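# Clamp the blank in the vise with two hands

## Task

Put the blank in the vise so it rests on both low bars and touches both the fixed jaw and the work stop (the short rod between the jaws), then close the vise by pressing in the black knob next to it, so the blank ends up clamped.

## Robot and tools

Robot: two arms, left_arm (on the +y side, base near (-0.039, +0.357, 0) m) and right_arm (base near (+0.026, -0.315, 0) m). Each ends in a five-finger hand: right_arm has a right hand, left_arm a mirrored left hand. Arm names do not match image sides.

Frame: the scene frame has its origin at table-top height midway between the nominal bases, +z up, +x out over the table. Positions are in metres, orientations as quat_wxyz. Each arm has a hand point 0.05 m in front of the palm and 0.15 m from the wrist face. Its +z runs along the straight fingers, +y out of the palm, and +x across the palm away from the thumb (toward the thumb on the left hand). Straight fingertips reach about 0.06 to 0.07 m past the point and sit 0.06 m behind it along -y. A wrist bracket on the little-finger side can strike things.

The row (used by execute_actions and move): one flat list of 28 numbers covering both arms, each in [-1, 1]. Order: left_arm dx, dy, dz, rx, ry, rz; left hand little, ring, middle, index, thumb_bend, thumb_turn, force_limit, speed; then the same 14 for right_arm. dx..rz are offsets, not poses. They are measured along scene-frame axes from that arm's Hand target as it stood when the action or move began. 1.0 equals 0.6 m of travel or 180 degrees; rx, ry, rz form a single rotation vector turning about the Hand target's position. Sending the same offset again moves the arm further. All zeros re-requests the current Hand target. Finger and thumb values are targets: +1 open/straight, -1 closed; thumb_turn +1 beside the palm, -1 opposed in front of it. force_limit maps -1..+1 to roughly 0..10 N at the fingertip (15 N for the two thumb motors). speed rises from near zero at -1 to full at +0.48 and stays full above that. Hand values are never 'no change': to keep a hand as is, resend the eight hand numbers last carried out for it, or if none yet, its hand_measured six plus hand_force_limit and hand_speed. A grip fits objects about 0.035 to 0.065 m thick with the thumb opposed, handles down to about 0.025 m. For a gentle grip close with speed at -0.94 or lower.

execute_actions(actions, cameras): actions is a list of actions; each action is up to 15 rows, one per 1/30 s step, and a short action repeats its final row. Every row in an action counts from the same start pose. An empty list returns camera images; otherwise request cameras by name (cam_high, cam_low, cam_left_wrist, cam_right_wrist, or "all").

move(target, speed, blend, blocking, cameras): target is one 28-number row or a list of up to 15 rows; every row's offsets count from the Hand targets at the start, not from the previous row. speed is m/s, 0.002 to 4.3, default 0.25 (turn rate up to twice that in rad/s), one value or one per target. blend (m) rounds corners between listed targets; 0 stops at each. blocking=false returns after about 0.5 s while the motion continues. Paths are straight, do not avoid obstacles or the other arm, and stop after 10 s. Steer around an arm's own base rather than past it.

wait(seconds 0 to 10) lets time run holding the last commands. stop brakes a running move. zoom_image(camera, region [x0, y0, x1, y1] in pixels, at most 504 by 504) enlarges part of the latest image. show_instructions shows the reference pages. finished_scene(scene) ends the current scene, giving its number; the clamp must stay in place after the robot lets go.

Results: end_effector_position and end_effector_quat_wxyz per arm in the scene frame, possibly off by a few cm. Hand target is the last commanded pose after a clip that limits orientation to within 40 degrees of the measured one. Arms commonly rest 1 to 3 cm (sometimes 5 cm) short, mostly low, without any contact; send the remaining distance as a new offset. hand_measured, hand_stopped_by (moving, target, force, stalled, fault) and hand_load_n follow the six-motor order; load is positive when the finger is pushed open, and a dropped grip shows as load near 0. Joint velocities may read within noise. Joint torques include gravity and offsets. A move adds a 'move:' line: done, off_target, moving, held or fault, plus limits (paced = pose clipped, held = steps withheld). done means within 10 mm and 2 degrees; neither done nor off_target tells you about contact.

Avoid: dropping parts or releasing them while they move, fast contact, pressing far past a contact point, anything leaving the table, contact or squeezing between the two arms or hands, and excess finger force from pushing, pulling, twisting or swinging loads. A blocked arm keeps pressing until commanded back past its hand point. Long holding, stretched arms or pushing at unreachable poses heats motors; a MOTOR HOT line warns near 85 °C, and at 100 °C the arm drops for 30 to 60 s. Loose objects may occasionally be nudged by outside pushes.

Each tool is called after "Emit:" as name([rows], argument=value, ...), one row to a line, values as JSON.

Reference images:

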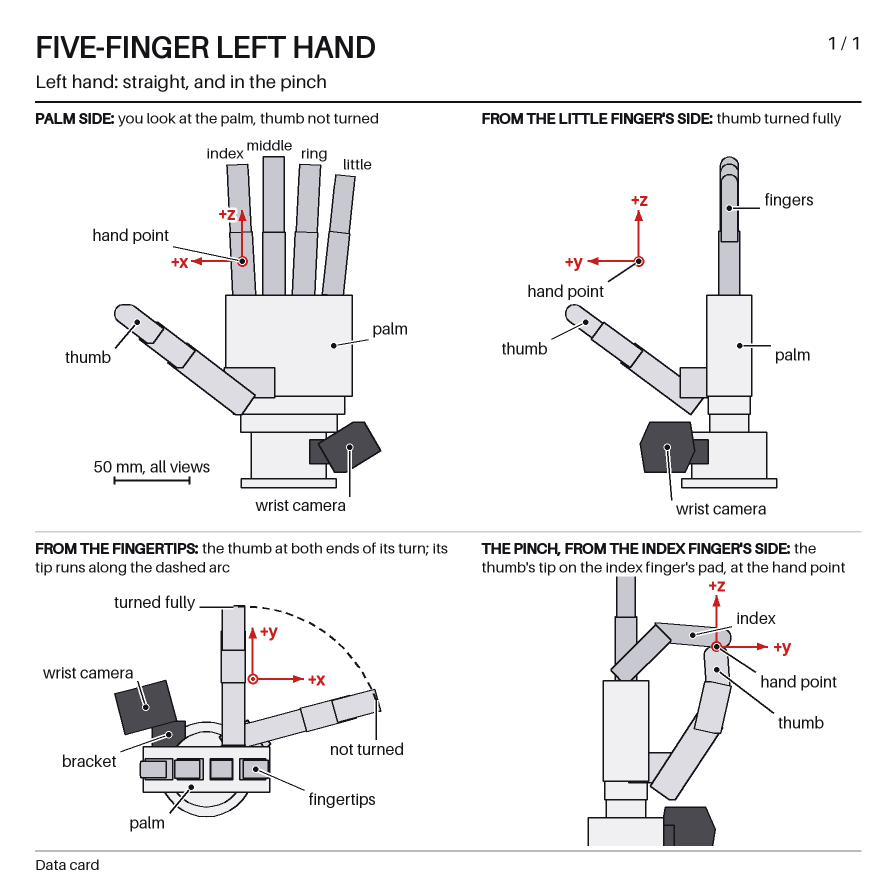

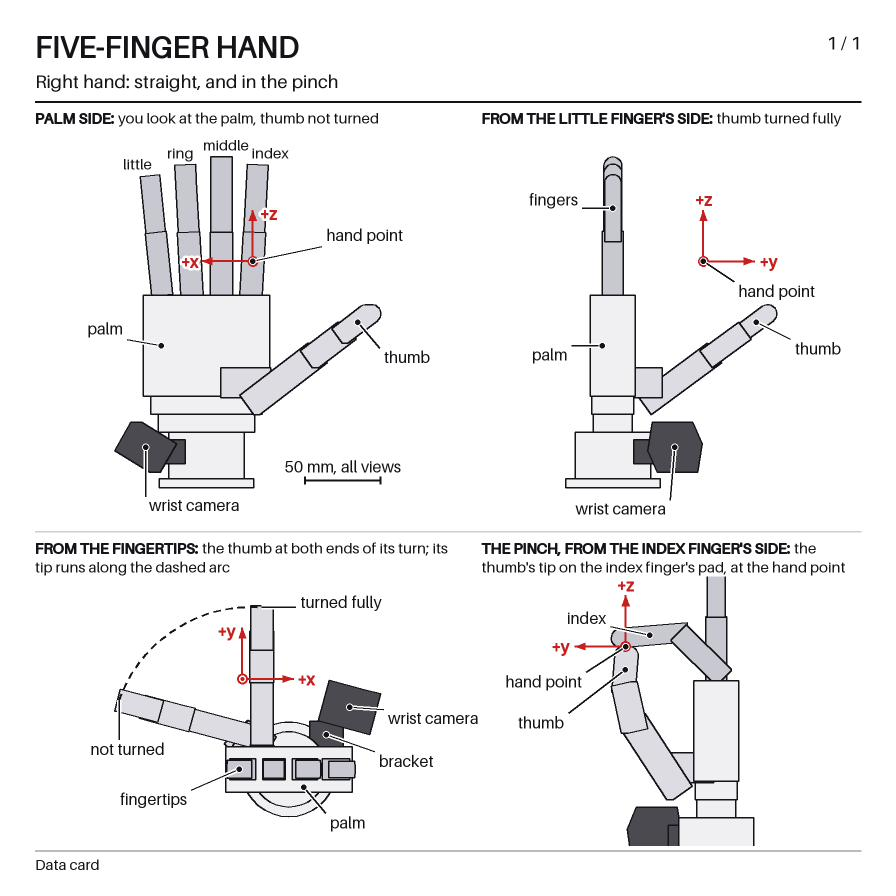

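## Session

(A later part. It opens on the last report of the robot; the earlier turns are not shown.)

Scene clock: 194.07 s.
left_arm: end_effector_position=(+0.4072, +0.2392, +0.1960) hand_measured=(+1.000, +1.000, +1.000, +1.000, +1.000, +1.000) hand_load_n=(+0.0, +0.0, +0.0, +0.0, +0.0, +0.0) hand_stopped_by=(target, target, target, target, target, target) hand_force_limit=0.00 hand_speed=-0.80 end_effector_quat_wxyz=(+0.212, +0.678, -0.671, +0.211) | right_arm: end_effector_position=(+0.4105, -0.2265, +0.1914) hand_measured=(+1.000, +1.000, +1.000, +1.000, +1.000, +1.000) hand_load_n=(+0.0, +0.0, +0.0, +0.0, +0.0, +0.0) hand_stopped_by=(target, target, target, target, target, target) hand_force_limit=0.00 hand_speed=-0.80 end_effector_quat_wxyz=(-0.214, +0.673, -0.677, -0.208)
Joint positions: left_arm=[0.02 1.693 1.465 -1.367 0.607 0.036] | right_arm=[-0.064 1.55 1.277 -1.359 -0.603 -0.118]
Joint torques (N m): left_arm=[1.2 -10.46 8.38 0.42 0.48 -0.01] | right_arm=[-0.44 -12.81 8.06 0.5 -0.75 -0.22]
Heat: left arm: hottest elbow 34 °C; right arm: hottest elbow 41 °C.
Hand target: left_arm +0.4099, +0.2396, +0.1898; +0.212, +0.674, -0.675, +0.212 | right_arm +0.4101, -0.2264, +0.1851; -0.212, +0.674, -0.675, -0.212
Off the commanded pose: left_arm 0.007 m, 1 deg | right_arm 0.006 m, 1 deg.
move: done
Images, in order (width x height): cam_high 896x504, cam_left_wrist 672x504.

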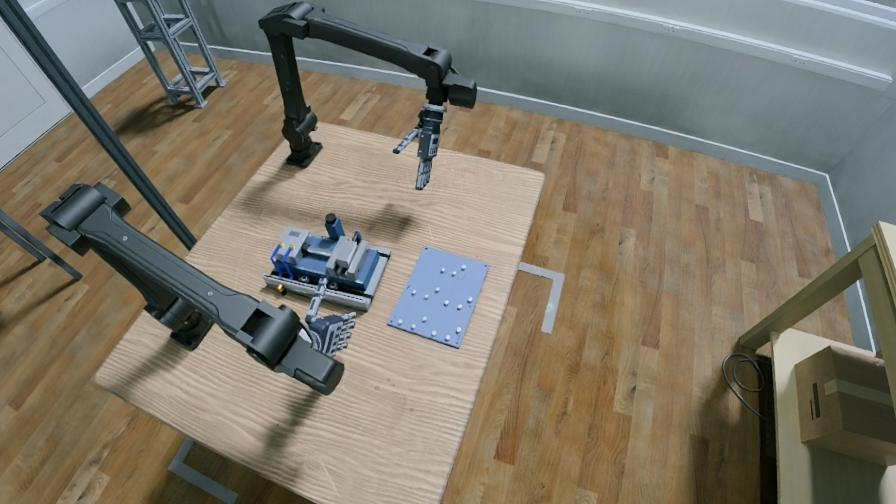

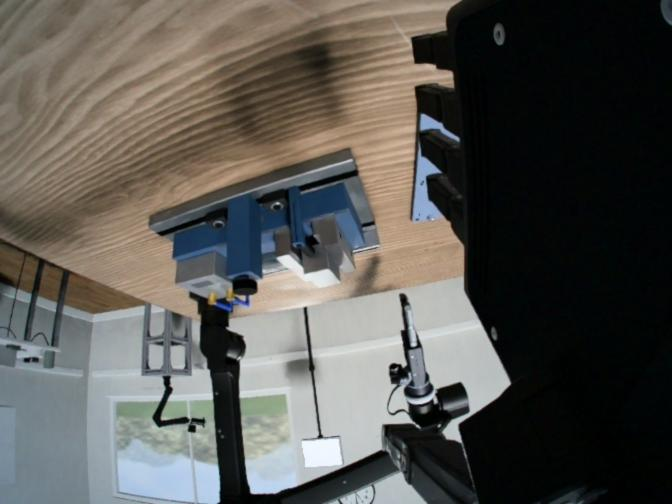

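Emit:
move(target=[0,0.15,0.1,0.194,0,0, 1,1,1,1,1,1,0,-0.8, -0.158,0.144,0.03,-0.194,0,0, 1,1,1,1,1,-1,0,0], cameras=["cam_high","cam_right_wrist"])

Emit:
zoom_image(camera="cam_right_wrist", region=[200, 130, 500, 430])

Scene clock: 254.17 s.
left_arm: end_effector_position=(+0.4026, +0.3337, +0.2341) hand_measured=(+1.000, +1.000, +1.000, +1.000, +1.000, +1.000) hand_load_n=(+0.0, +0.0, +0.0, +0.0, +0.0, +0.0) hand_stopped_by=(target, target, target, target, target, target) hand_force_limit=0.00 hand_speed=-0.80 end_effector_quat_wxyz=(+0.014, +0.706, -0.708, -0.012) | right_arm: end_effector_position=(+0.3144, -0.1393, +0.1986) hand_measured=(+1.000, +1.000, +1.000, +1.000, +1.000, -1.000) hand_load_n=(+0.0, +0.0, +0.0, +0.0, +0.0, +0.0) hand_stopped_by=(target, target, target, target, target, target) hand_force_limit=0.00 hand_speed=0.00 end_effector_quat_wxyz=(+0.000, +0.712, -0.702, -0.001)
Joint positions: left_arm=[-0.003 1.677 1.677 -1.608 0.002 0.02] | right_arm=[0.438 1.335 1.209 -1.445 -0.003 0.383]
Joint torques (N m): left_arm=[0.5 -11.93 11.45 -0.39 -0.11 -0.24] | right_arm=[-0.73 -10.81 9.73 -0.14 -0.03 -0.04]
Heat: left arm: hottest elbow 34 °C; right arm: hottest elbow 38 °C.
Hand target: left_arm +0.4100, +0.3297, +0.2497; +0.000, +0.707, -0.707, +0.000 | right_arm +0.3153, -0.1400, +0.2032; +0.000, +0.707, -0.707, +0.000
Off the commanded pose: left_arm 0.018 m, 2 deg | right_arm 0.005 m, 1 deg.
move: off_target (left_arm)
Images, in order (width x height): cam_high 896x504, cam_right_wrist 672x504.

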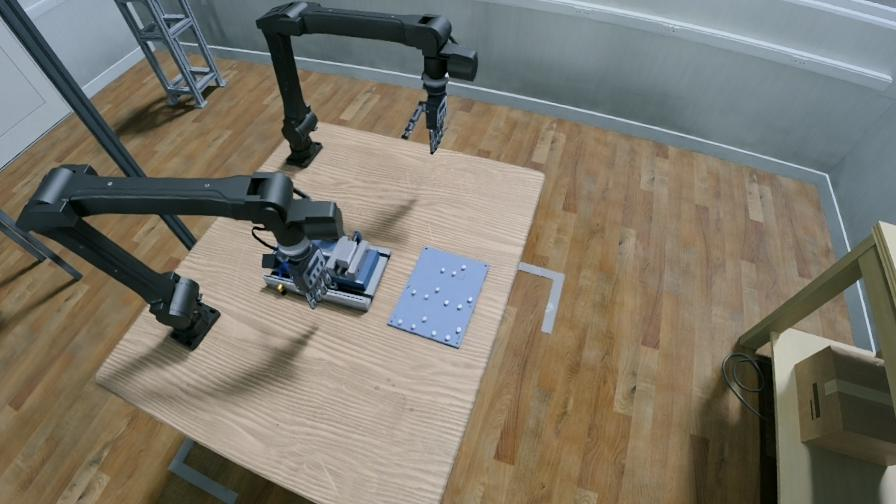

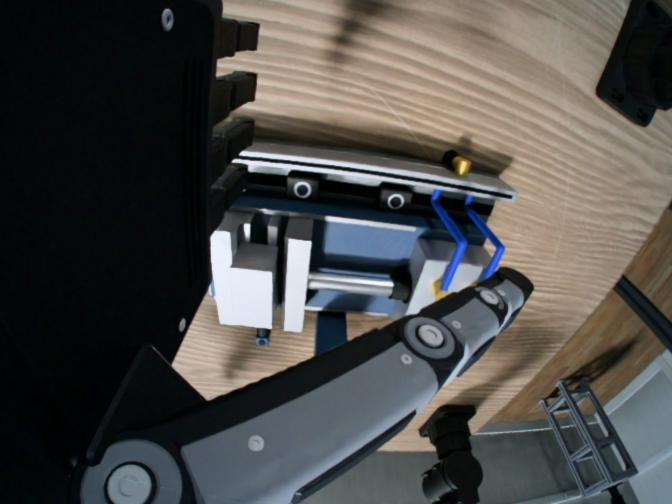

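Scaled by 1.680 from the camera's 672x504 image, which has a finer 960x720 frame.

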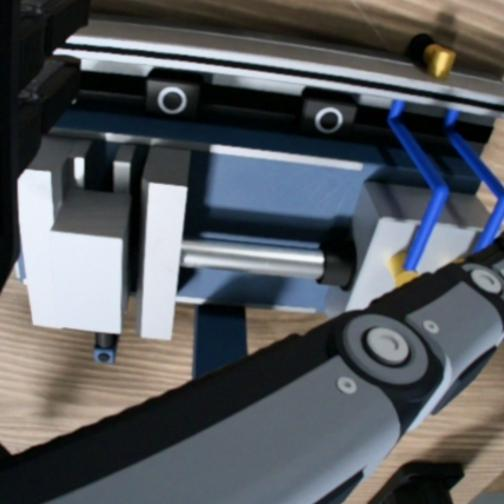

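Emit:
move(target=[0,0,0,0,0,0, 1,1,1,1,1,1,0,-0.8, 0,0.092,-0.042,0,0,0, 1,1,1,1,1,1,0,0], speed=0.12, cameras=["cam_right_wrist"])

Emit:
zoom_image(camera="cam_right_wrist", region=[180, 130, 430, 380])

Scene clock: 267.43 s.
left_arm: end_effector_position=(+0.4026, +0.3337, +0.2341) hand_measured=(+1.000, +1.000, +1.000, +1.000, +1.000, +1.000) hand_load_n=(+0.0, +0.0, +0.0, +0.0, +0.0, +0.0) hand_stopped_by=(target, target, target, target, target, target) hand_force_limit=0.00 hand_speed=-0.80 end_effector_quat_wxyz=(+0.014, +0.706, -0.708, -0.012) | right_arm: end_effector_position=(+0.3080, -0.0902, +0.1759) hand_measured=(+1.000, +1.000, +1.000, +1.000, +1.000, +1.000) hand_load_n=(+0.0, +0.0, +0.0, +0.0, +0.0, +0.0) hand_stopped_by=(target, target, target, target, target, target) hand_force_limit=0.00 hand_speed=0.00 end_effector_quat_wxyz=(+0.009, +0.709, -0.705, -0.003)
Joint positions: left_arm=[-0.003 1.677 1.677 -1.608 0.002 0.02] | right_arm=[0.559 1.399 1.209 -1.401 -0.001 0.511]
Joint torques (N m): left_arm=[0.56 -11.87 11.44 -0.39 -0.11 -0.24] | right_arm=[-0.26 -10.93 10 0.87 -0.08 -0.06]
Heat: left arm: hottest elbow 34 °C; right arm: hottest elbow 38 °C.
Hand target: left_arm +0.4100, +0.3297, +0.2497; +0.000, +0.707, -0.707, +0.000 | right_arm +0.3154, -0.0847, +0.1778; +0.000, +0.707, -0.707, +0.000
Off the commanded pose: left_arm 0.018 m, 2 deg | right_arm 0.009 m, 1 deg.
move: off_target (left_arm)
Images, in order (width x height): cam_right_wrist 672x504.

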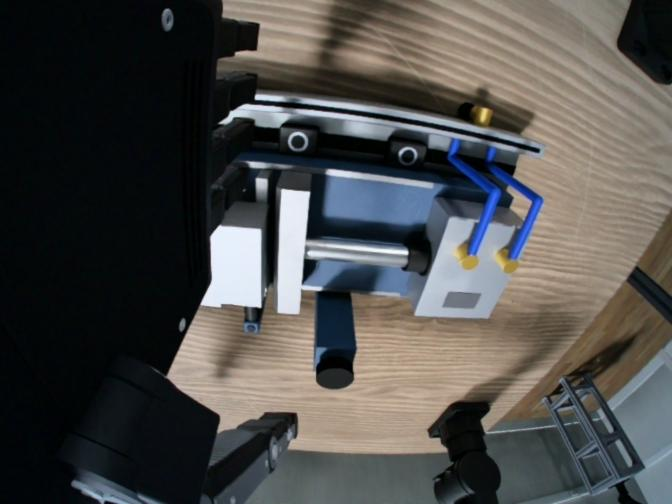

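Scaled by 2.016 from the camera's 672x504 image, which has a finer 960x720 frame.

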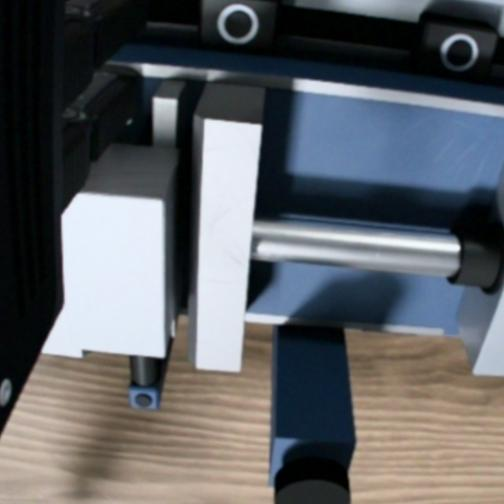

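Emit:
move(target=[0,0,0,0,0,0, 1,1,1,1,1,1,0,-0.8, 0.01,0.033,-0.01,0,0,0, 1,1,1,1,1,1,0,0], speed=0.05, cameras=["cam_right_wrist"])

Emit:
zoom_image(camera="cam_right_wrist", region=[180, 130, 430, 380])

Scene clock: 273.17 s.
left_arm: end_effector_position=(+0.4026, +0.3337, +0.2341) hand_measured=(+1.000, +1.000, +1.000, +1.000, +1.000, +1.000) hand_load_n=(+0.0, +0.0, +0.0, +0.0, +0.0, +0.0) hand_stopped_by=(target, target, target, target, target, target) hand_force_limit=0.00 hand_speed=-0.80 end_effector_quat_wxyz=(+0.014, +0.706, -0.708, -0.012) | right_arm: end_effector_position=(+0.3067, -0.0773, +0.1627) hand_measured=(+1.000, +1.000, +1.000, +1.000, +1.000, +1.000) hand_load_n=(+0.0, +0.0, +0.0, +0.0, +0.0, +0.0) hand_stopped_by=(target, target, target, target, target, target) hand_force_limit=0.00 hand_speed=0.00 end_effector_quat_wxyz=(+0.020, +0.708, -0.706, -0.006)
Joint positions: left_arm=[-0.003 1.677 1.677 -1.608 0.002 0.02] | right_arm=[0.589 1.436 1.209 -1.387 -0.001 0.544]
Joint torques (N m): left_arm=[0.56 -11.87 11.45 -0.39 -0.11 -0.24] | right_arm=[0.03 -11.05 12.03 0.8 -0.09 -0.05]
Heat: left arm: hottest elbow 35 °C; right arm: hottest elbow 39 °C.
Hand target: left_arm +0.4100, +0.3297, +0.2497; +0.000, +0.707, -0.707, +0.000 | right_arm +0.3212, -0.0649, +0.1718; +0.000, +0.707, -0.707, +0.000
Off the commanded pose: left_arm 0.018 m, 2 deg | right_arm 0.021 m, 2 deg.
move: off_target (left_arm, right_arm)
Images, in order (width x height): cam_right_wrist 672x504.

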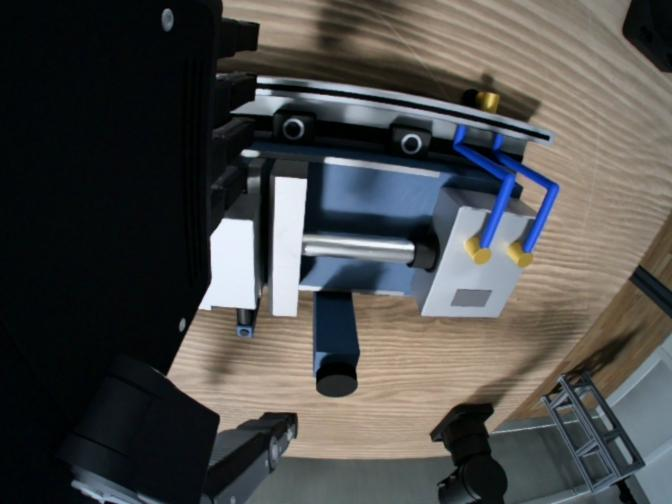

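Scaled by 2.016 from the camera's 672x504 image, which has a finer 960x720 frame.

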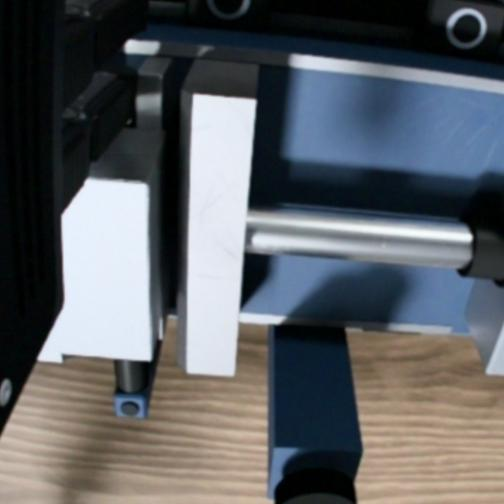

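Emit:
move(target=[0,0,0,0,0,0, 1,1,1,1,1,1,0,-0.8, 0.01,0.033,0.012,0,0,0, 1,1,1,1,1,1,0,0], speed=0.05, cameras=["cam_right_wrist"])

Emit:
zoom_image(camera="cam_right_wrist", region=[180, 130, 430, 380])

Scene clock: 277.47 s.
left_arm: end_effector_position=(+0.4026, +0.3337, +0.2341) hand_measured=(+1.000, +1.000, +1.000, +1.000, +1.000, +1.000) hand_load_n=(+0.0, +0.0, +0.0, +0.0, -0.5, +0.0) hand_stopped_by=(target, target, target, target, target, target) hand_force_limit=0.00 hand_speed=-0.80 end_effector_quat_wxyz=(+0.014, +0.706, -0.708, -0.012) | right_arm: end_effector_position=(+0.3139, -0.0643, +0.1650) hand_measured=(+1.000, +1.000, +1.000, +1.000, +1.000, +1.000) hand_load_n=(+0.0, +0.0, +0.0, -1.0, +0.0, +0.0) hand_stopped_by=(target, target, target, target, target, target) hand_force_limit=0.00 hand_speed=0.00 end_effector_quat_wxyz=(+0.021, +0.706, -0.708, -0.001)
Joint positions: left_arm=[-0.003 1.677 1.677 -1.608 0.002 0.02] | right_arm=[0.61 1.466 1.249 -1.395 0.006 0.571]
Joint torques (N m): left_arm=[0.56 -11.87 11.45 -0.39 -0.11 -0.24] | right_arm=[0.91 -11.05 13.41 0.31 -0.4 -0.02]
Heat: left arm: hottest elbow 35 °C; right arm: hottest elbow 39 °C.
Hand target: left_arm +0.4100, +0.3297, +0.2497; +0.000, +0.707, -0.707, +0.000 | right_arm +0.3273, -0.0452, +0.1789; +0.000, +0.707, -0.707, +0.000
Off the commanded pose: left_arm 0.018 m, 2 deg | right_arm 0.027 m, 2 deg.
move: off_target (left_arm, right_arm)
Images, in order (width x height): cam_right_wrist 672x504.

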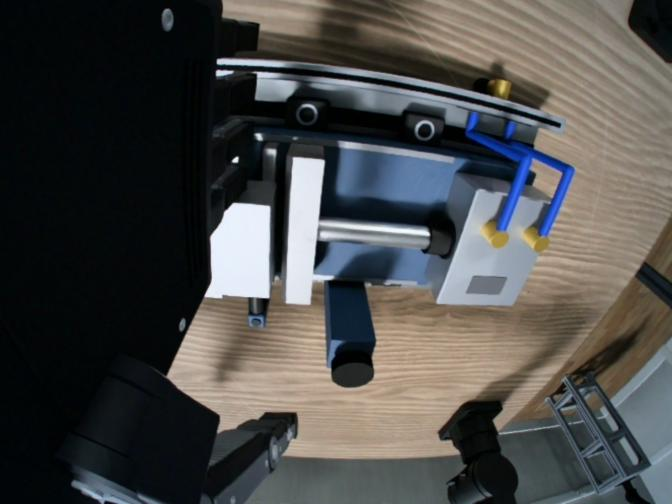

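Scaled by 2.016 from the camera's 672x504 image, which has a finer 960x720 frame.

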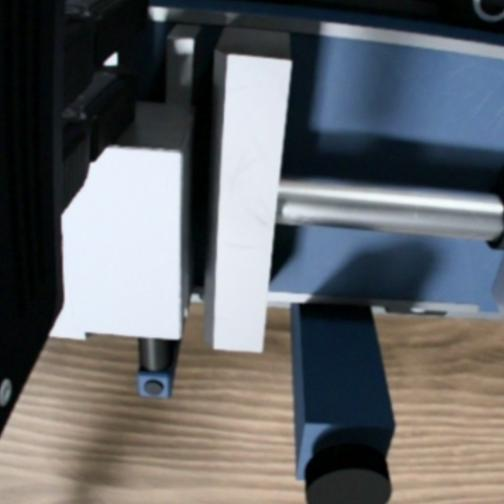

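Emit:
move(target=[0,0,0,0,0,0, 1,1,1,1,1,1,0,-0.8, 0,0.025,0,0,0,0, 1,1,1,1,1,1,0,0], speed=0.05, cameras=["cam_right_wrist"])

Emit:
zoom_image(camera="cam_right_wrist", region=[180, 130, 430, 380])

Scene clock: 282.63 s.
left_arm: end_effector_position=(+0.4026, +0.3337, +0.2341) hand_measured=(+1.000, +1.000, +1.000, +1.000, +1.000, +1.000) hand_load_n=(+0.0, +0.0, +0.0, +0.0, +0.0, +0.0) hand_stopped_by=(target, target, target, target, target, target) hand_force_limit=0.00 hand_speed=-0.80 end_effector_quat_wxyz=(+0.014, +0.706, -0.708, -0.012) | right_arm: end_effector_position=(+0.3139, -0.0616, +0.1656) hand_measured=(+1.000, +1.000, +1.000, +1.000, +1.000, +1.000) hand_load_n=(+0.0, +0.0, +0.0, -1.5, +0.0, +0.0) hand_stopped_by=(target, target, target, target, target, target) hand_force_limit=0.00 hand_speed=0.00 end_effector_quat_wxyz=(+0.030, +0.702, -0.712, +0.005)
Joint positions: left_arm=[-0.003 1.677 1.677 -1.608 0.002 0.02] | right_arm=[0.622 1.479 1.264 -1.414 0.022 0.594]
Joint torques (N m): left_arm=[0.5 -11.87 11.45 -0.39 -0.11 -0.24] | right_arm=[2.2 -10.58 13.94 0.91 -1.05 0.03]
Heat: left arm: hottest elbow 35 °C; right arm: hottest elbow 40 °C.
Hand target: left_arm +0.4100, +0.3297, +0.2497; +0.000, +0.707, -0.707, +0.000 | right_arm +0.3272, -0.0301, +0.1790; +0.000, +0.707, -0.707, +0.000
Off the commanded pose: left_arm 0.018 m, 2 deg | right_arm 0.037 m, 4 deg.
move: off_target (left_arm, right_arm)
Images, in order (width x height): cam_right_wrist 672x504.

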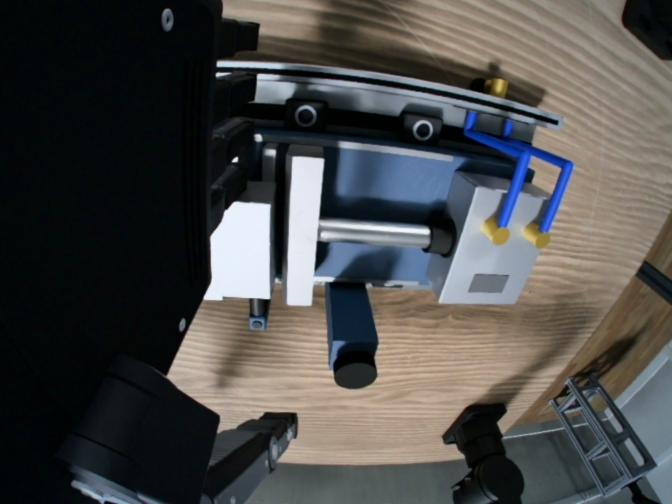

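Scaled by 2.016 from the camera's 672x504 image, which has a finer 960x720 frame.

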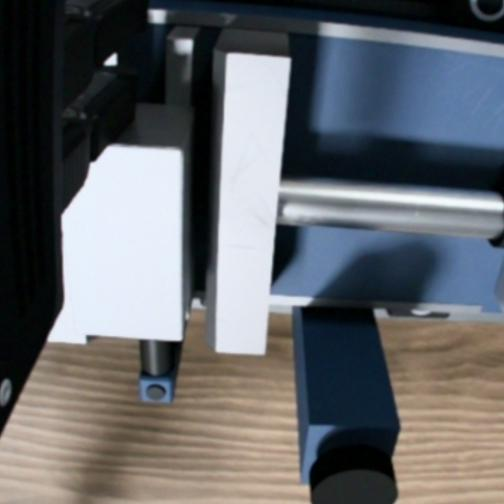

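Emit:
move([
  [0,0,0,0,0,0, 1,1,1,1,1,1,0,-0.8, 0,-0.13,0,0,0,0, 1,1,1,1,1,1,0,0],
  [0,0,0,0,0,0, 1,1,1,1,1,1,0,-0.8, 0.12,-0.35,0.02,0.12,0,0, 1,1,1,1,1,1,0,0],
], speed=0.15, cameras=["cam_right_wrist"])

Emit:
zoom_image(camera="cam_right_wrist", region=[300, 150, 500, 330])

Scene clock: 292.97 s.
left_arm: end_effector_position=(+0.4026, +0.3337, +0.2341) hand_measured=(+1.000, +1.000, +1.000, +1.000, +1.000, +1.000) hand_load_n=(+0.0, +0.0, +0.0, +0.0, -0.5, +0.0) hand_stopped_by=(target, target, target, target, target, target) hand_force_limit=0.00 hand_speed=-0.80 end_effector_quat_wxyz=(+0.014, +0.706, -0.708, -0.012) | right_arm: end_effector_position=(+0.3856, -0.2397, +0.1788) hand_measured=(+1.000, +1.000, +1.000, +1.000, +1.000, +1.000) hand_load_n=(+0.0, +0.0, +0.0, +0.0, +0.0, +0.0) hand_stopped_by=(target, target, target, target, target, target) hand_force_limit=0.00 hand_speed=0.00 end_effector_quat_wxyz=(-0.122, +0.688, -0.701, -0.142)
Joint positions: left_arm=[-0.003 1.677 1.677 -1.608 0.002 0.02] | right_arm=[-0.016 1.487 1.24 -1.372 -0.374 -0.05]
Joint torques (N m): left_arm=[0.5 -11.87 11.44 -0.39 -0.11 -0.24] | right_arm=[-0.38 -11.99 12.51 -0.23 -0.56 -0.24]
Heat: left arm: hottest elbow 35 °C; right arm: hottest elbow 42 °C.
Hand target: left_arm +0.4100, +0.3297, +0.2497; +0.000, +0.707, -0.707, +0.000 | right_arm +0.3993, -0.2402, +0.1910; -0.133, +0.695, -0.695, -0.133
Off the commanded pose: left_arm 0.018 m, 2 deg | right_arm 0.018 m, 2 deg.
move: off_target (left_arm, right_arm)
Images, in order (width x height): cam_right_wrist 672x504.

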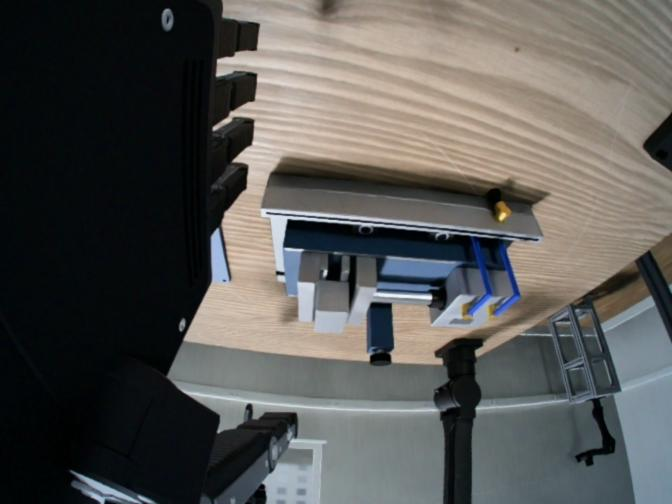

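Scaled by 2.520 from the camera's 672x504 image, which has a finer 960x720 frame.

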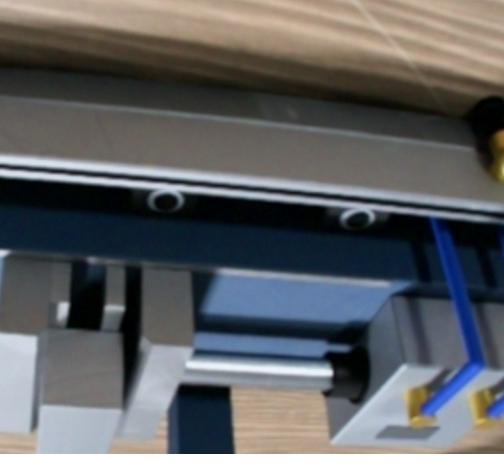

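Emit:
zoom_image(camera="cam_right_wrist", region=[285, 235, 385, 345])

Scaled by 4.582 from the camera's 672x504 image, which has a finer 960x720 frame.

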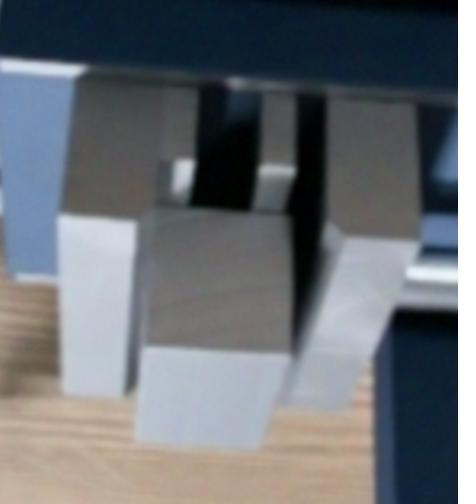

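Emit:
move(target=[-0.262,-0.516,0.067,0,0,0, 1,1,1,1,1,1,0,-0.8, 0,-0.1,0,0,0,0, 1,1,1,1,1,1,0,0], speed=0.2, cameras=["cam_high","cam_left_wrist","cam_right_wrist"])

Emit:
zoom_image(camera="cam_left_wrist", region=[300, 100, 500, 300])

Scene clock: 322.87 s.
left_arm: end_effector_position=(+0.2434, +0.0254, +0.2850) hand_measured=(+1.000, +1.000, +1.000, +1.000, +1.000, +1.000) hand_load_n=(+0.0, +0.0, +0.0, +0.0, +0.0, +0.0) hand_stopped_by=(target, target, target, target, target, target) hand_force_limit=0.00 hand_speed=-0.80 end_effector_quat_wxyz=(+0.001, +0.701, -0.713, -0.004) | right_arm: end_effector_position=(+0.3852, -0.2937, +0.1819) hand_measured=(+1.000, +1.000, +1.000, +1.000, +1.000, +1.000) hand_load_n=(+0.0, +0.0, +0.0, +0.0, +0.0, +0.0) hand_stopped_by=(target, target, target, target, target, target) hand_force_limit=0.00 hand_speed=0.00 end_effector_quat_wxyz=(-0.127, +0.692, -0.696, -0.143)
Joint positions: left_arm=[-0.739 1.543 1.653 -1.689 0.002 -0.702] | right_arm=[-0.143 1.509 1.272 -1.429 -0.372 -0.196]
Joint torques (N m): left_arm=[1.73 -8 11.4 -0.32 -0.09 -0.24] | right_arm=[-1.14 -11.63 12.48 -0.31 -0.37 -0.23]
Heat: left arm: hottest elbow 36 °C; right arm: hottest elbow 47 °C.
Hand target: left_arm +0.2528, +0.0201, +0.2900; +0.000, +0.707, -0.707, +0.000 | right_arm +0.3993, -0.3002, +0.1911; -0.133, +0.695, -0.695, -0.133
Off the commanded pose: left_arm 0.012 m, 1 deg | right_arm 0.018 m, 1 deg.
move: off_target (left_arm, right_arm)
Images, in order (width x height): cam_high 896x504, cam_left_wrist 672x504, cam_right_wrist 672x504.

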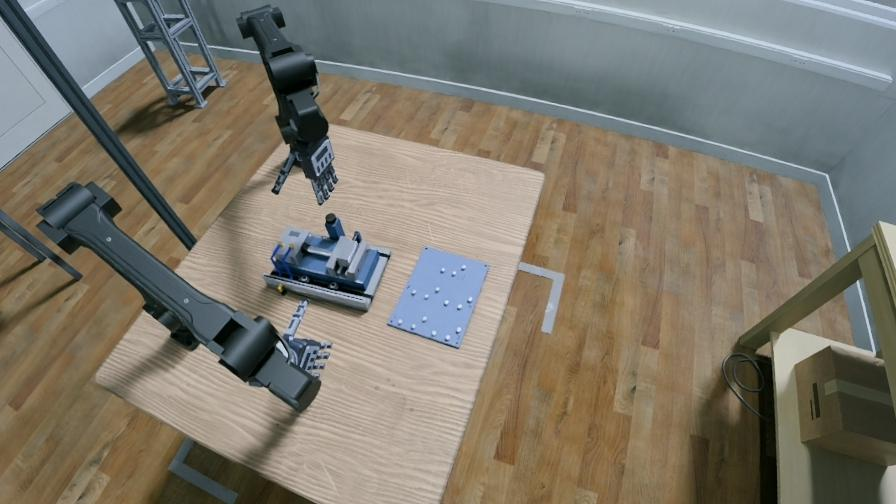

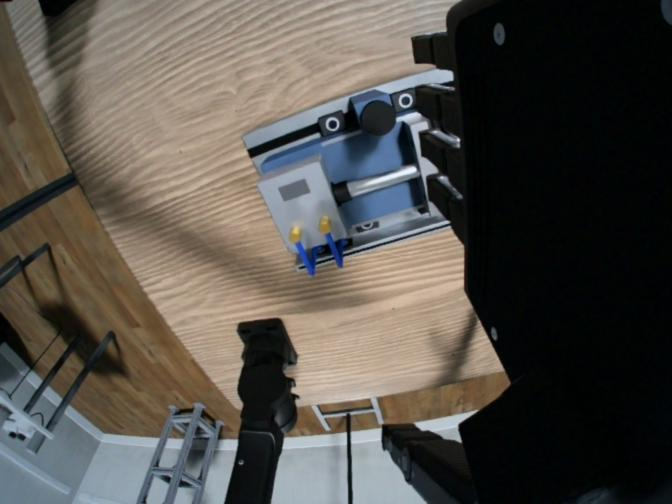

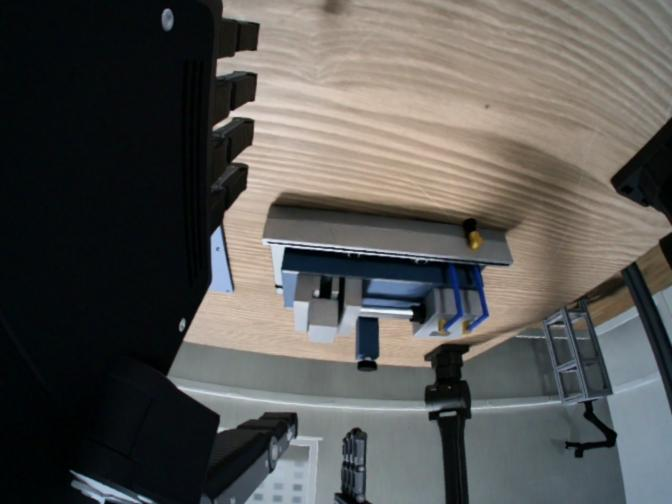

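Scaled by 2.520 from the camera's 672x504 image, which has a finer 960x720 frame.

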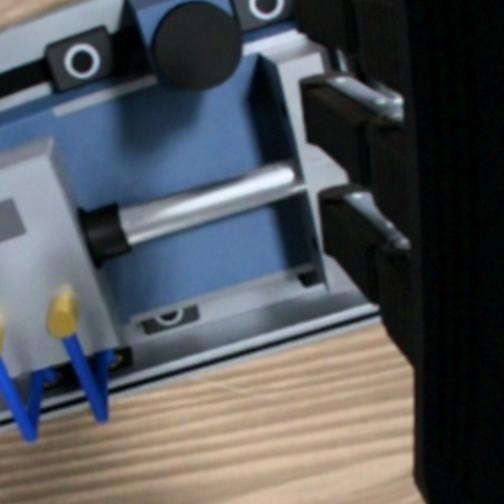

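Emit:
move(target=[-0.024,0.0167,-0.05,0,0,0, 1,1,1,1,1,1,0,-0.8, 0,0,0,0,0,0, 1,1,1,1,1,1,0,0], speed=0.15, cameras=["cam_left_wrist","cam_right_wrist"])

Emit:
zoom_image(camera="cam_left_wrist", region=[300, 50, 500, 250])

Emit:
zoom_image(camera="cam_right_wrist", region=[250, 200, 500, 420])

Scene clock: 352.67 s.
left_arm: end_effector_position=(+0.2362, +0.0316, +0.2559) hand_measured=(+1.000, +1.000, +1.000, +1.000, +1.000, +1.000) hand_load_n=(+0.0, +0.5, +0.0, +0.0, +0.0, +0.0) hand_stopped_by=(target, target, target, target, target, target) hand_force_limit=0.00 hand_speed=-0.80 end_effector_quat_wxyz=(+0.002, +0.703, -0.712, -0.011) | right_arm: end_effector_position=(+0.3852, -0.2937, +0.1819) hand_measured=(+1.000, +1.000, +1.000, +1.000, +1.000, +1.000) hand_load_n=(+0.0, +0.0, +0.0, +0.0, +0.0, +0.0) hand_stopped_by=(target, target, target, target, target, target) hand_force_limit=0.00 hand_speed=0.00 end_effector_quat_wxyz=(-0.127, +0.692, -0.696, -0.143)
Joint positions: left_arm=[-0.739 1.521 1.55 -1.622 0.002 -0.707] | right_arm=[-0.143 1.509 1.272 -1.429 -0.372 -0.196]
Joint torques (N m): left_arm=[1.38 -9.82 8.64 0.43 -0.09 -0.24] | right_arm=[-1.14 -11.63 12.48 -0.31 -0.37 -0.23]
Heat: left arm: hottest elbow 34 °C; right arm: hottest elbow 45 °C.
Hand target: left_arm +0.2383, +0.0302, +0.2600; +0.000, +0.707, -0.707, +0.000 | right_arm +0.3993, -0.3002, +0.1911; -0.133, +0.695, -0.695, -0.133
Off the commanded pose: left_arm 0.005 m, 1 deg | right_arm 0.018 m, 1 deg.
move: off_target (right_arm)
Images, in order (width x height): cam_left_wrist 672x504, cam_right_wrist 672x504.

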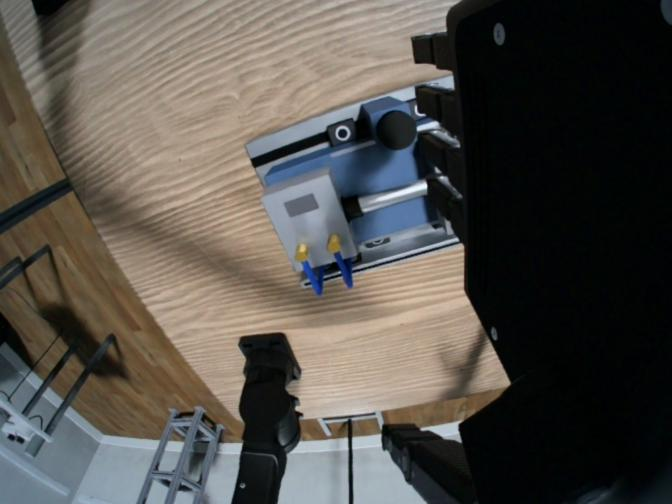

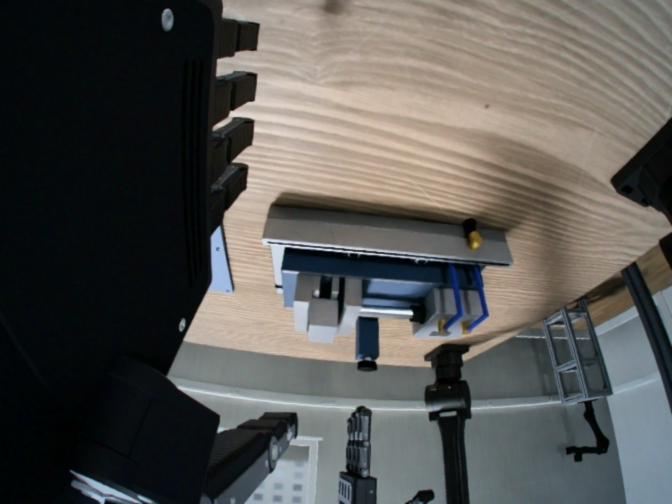

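Scaled by 2.520 from the camera's 672x504 image, which has a finer 960x720 frame.

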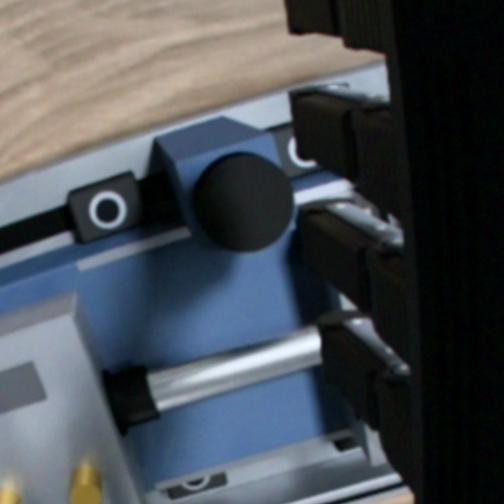

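Scaled by 2.016 from the camera's 672x504 image, which has a finer 960x720 frame.

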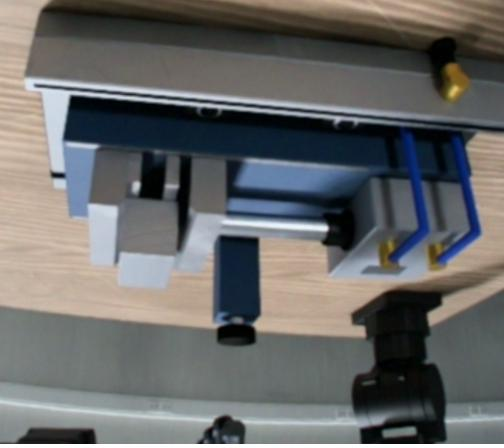

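Emit:
move(target=[-0.0107,0.005,-0.045,0,0,0, 1,1,1,1,1,1,0,-0.8, 0,0,0,0,0,0, 1,1,1,1,1,1,0,0], speed=0.1, cameras=["cam_left_wrist","cam_right_wrist"])

Emit:
zoom_image(camera="cam_left_wrist", region=[350, 50, 500, 200])

Emit:
zoom_image(camera="cam_right_wrist", region=[280, 280, 450, 450])

Scene clock: 360.13 s.
left_arm: end_effector_position=(+0.2314, +0.0356, +0.2287) hand_measured=(+1.000, +1.000, +1.000, +1.000, +1.000, +1.000) hand_load_n=(+0.0, +0.0, +0.0, +0.0, -0.5, +0.0) hand_stopped_by=(target, target, target, target, target, target) hand_force_limit=0.00 hand_speed=-0.80 end_effector_quat_wxyz=(+0.002, +0.704, -0.710, -0.011) | right_arm: end_effector_position=(+0.3852, -0.2937, +0.1819) hand_measured=(+1.000, +1.000, +1.000, +1.000, +1.000, +1.000) hand_load_n=(+0.0, +0.0, +0.0, +0.0, +0.0, +0.0) hand_stopped_by=(target, target, target, target, target, target) hand_force_limit=0.00 hand_speed=0.00 end_effector_quat_wxyz=(-0.127, +0.692, -0.696, -0.143)
Joint positions: left_arm=[-0.739 1.505 1.461 -1.549 0.002 -0.712] | right_arm=[-0.143 1.509 1.272 -1.429 -0.372 -0.196]
Joint torques (N m): left_arm=[0.97 -9.76 8.51 0.43 -0.08 -0.24] | right_arm=[-1.14 -11.63 12.48 -0.31 -0.37 -0.23]
Heat: left arm: hottest elbow 34 °C; right arm: hottest elbow 45 °C.
Hand target: left_arm +0.2319, +0.0332, +0.2329; +0.000, +0.707, -0.707, +0.000 | right_arm +0.3993, -0.3002, +0.1911; -0.133, +0.695, -0.695, -0.133
Off the commanded pose: left_arm 0.005 m, 1 deg | right_arm 0.018 m, 1 deg.
move: off_target (right_arm)
Images, in order (width x height): cam_left_wrist 672x504, cam_right_wrist 672x504.

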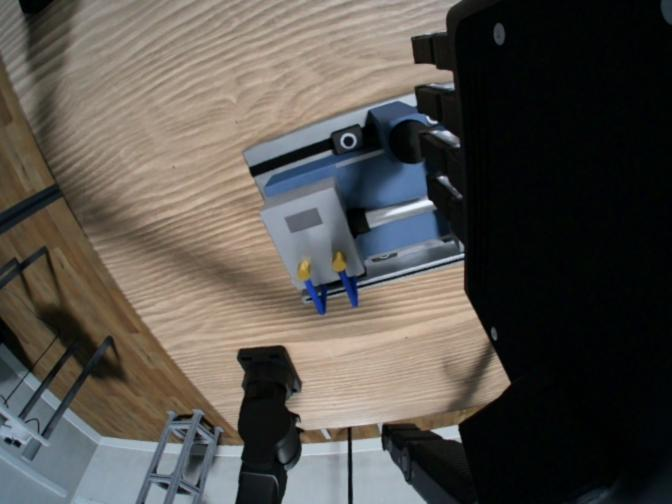

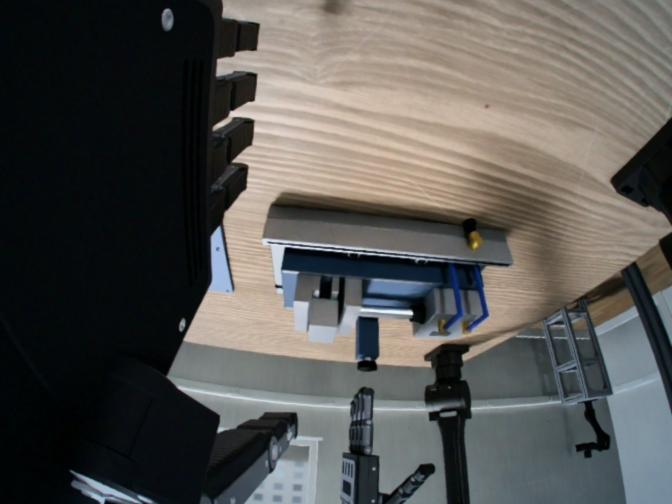

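Scaled by 3.360 from the camera's 672x504 image, which has a finer 960x720 frame.

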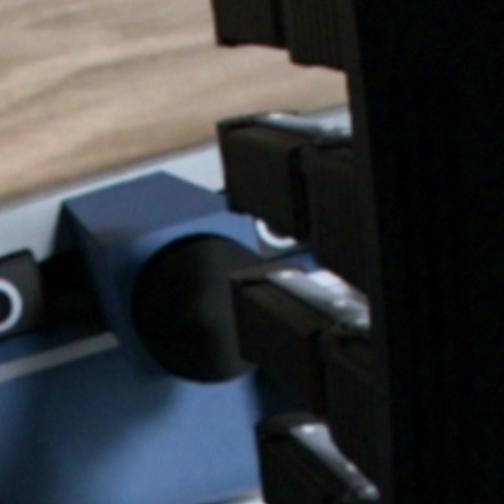

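Scaled by 2.965 from the camera's 672x504 image, which has a finer 960x720 frame.

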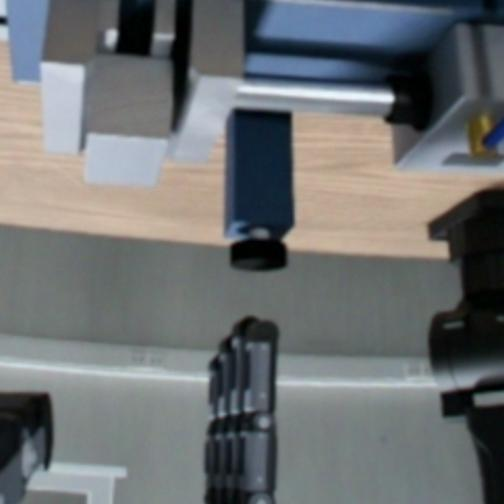

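Emit:
move(target=[-0.005,0,-0.025,0,0,0, 1,1,1,1,1,1,0,-0.8, 0,0,0,0,0,0, 1,1,1,1,1,1,0,0], speed=0.05, cameras=["cam_left_wrist","cam_right_wrist"])

Emit:
zoom_image(camera="cam_left_wrist", region=[350, 50, 500, 200])

Emit:
zoom_image(camera="cam_right_wrist", region=[280, 280, 450, 450])

Scene clock: 368.83 s.
left_arm: end_effector_position=(+0.2301, +0.0366, +0.2141) hand_measured=(+1.000, +1.000, +1.000, +1.000, +1.000, +1.000) hand_load_n=(+0.0, +0.0, +0.0, +0.0, +0.0, +0.0) hand_stopped_by=(target, target, target, target, target, target) hand_force_limit=0.00 hand_speed=-0.80 end_effector_quat_wxyz=(+0.002, +0.706, -0.708, -0.011) | right_arm: end_effector_position=(+0.3852, -0.2937, +0.1819) hand_measured=(+1.000, +1.000, +1.000, +1.000, +1.000, +1.000) hand_load_n=(+0.0, +0.0, -0.5, +0.0, +0.0, +0.0) hand_stopped_by=(target, target, target, target, target, target) hand_force_limit=0.00 hand_speed=0.00 end_effector_quat_wxyz=(-0.127, +0.692, -0.696, -0.143)
Joint positions: left_arm=[-0.739 1.501 1.419 -1.51 0.002 -0.716] | right_arm=[-0.143 1.509 1.272 -1.429 -0.372 -0.196]
Joint torques (N m): left_arm=[0.56 -9.7 8.39 0.49 -0.09 -0.24] | right_arm=[-1.08 -11.63 12.49 -0.31 -0.37 -0.23]
Heat: left arm: hottest elbow 34 °C; right arm: hottest elbow 45 °C.
Hand target: left_arm +0.2289, +0.0332, +0.2181; +0.000, +0.707, -0.707, +0.000 | right_arm +0.3993, -0.3002, +0.1911; -0.133, +0.695, -0.695, -0.133
Off the commanded pose: left_arm 0.005 m, 1 deg | right_arm 0.018 m, 1 deg.
move: off_target (right_arm)
Images, in order (width x height): cam_left_wrist 672x504, cam_right_wrist 672x504.

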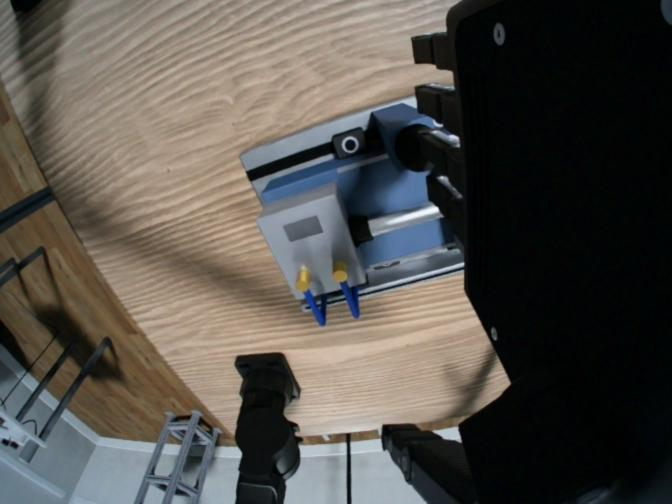

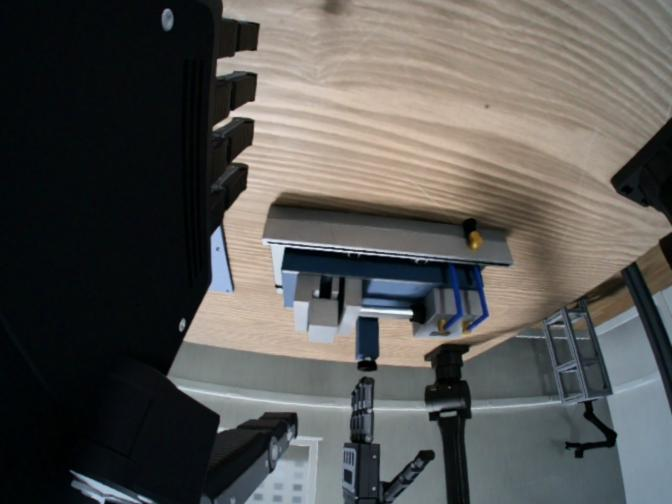

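Scaled by 3.360 from the camera's 672x504 image, which has a finer 960x720 frame.

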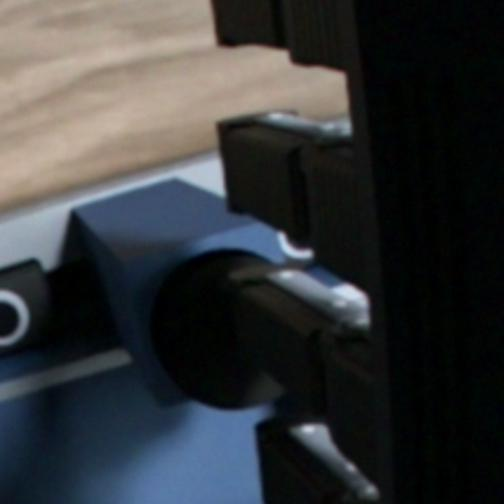

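Scaled by 2.965 from the camera's 672x504 image, which has a finer 960x720 frame.

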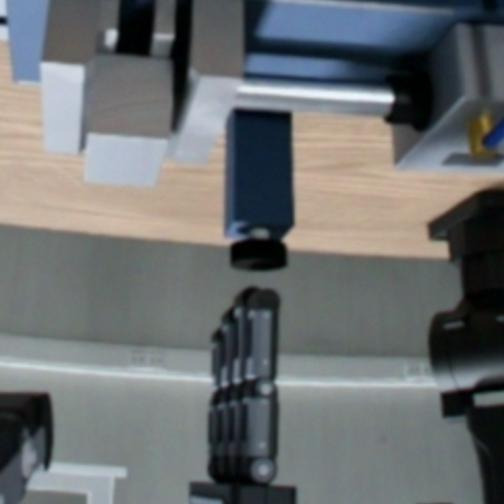

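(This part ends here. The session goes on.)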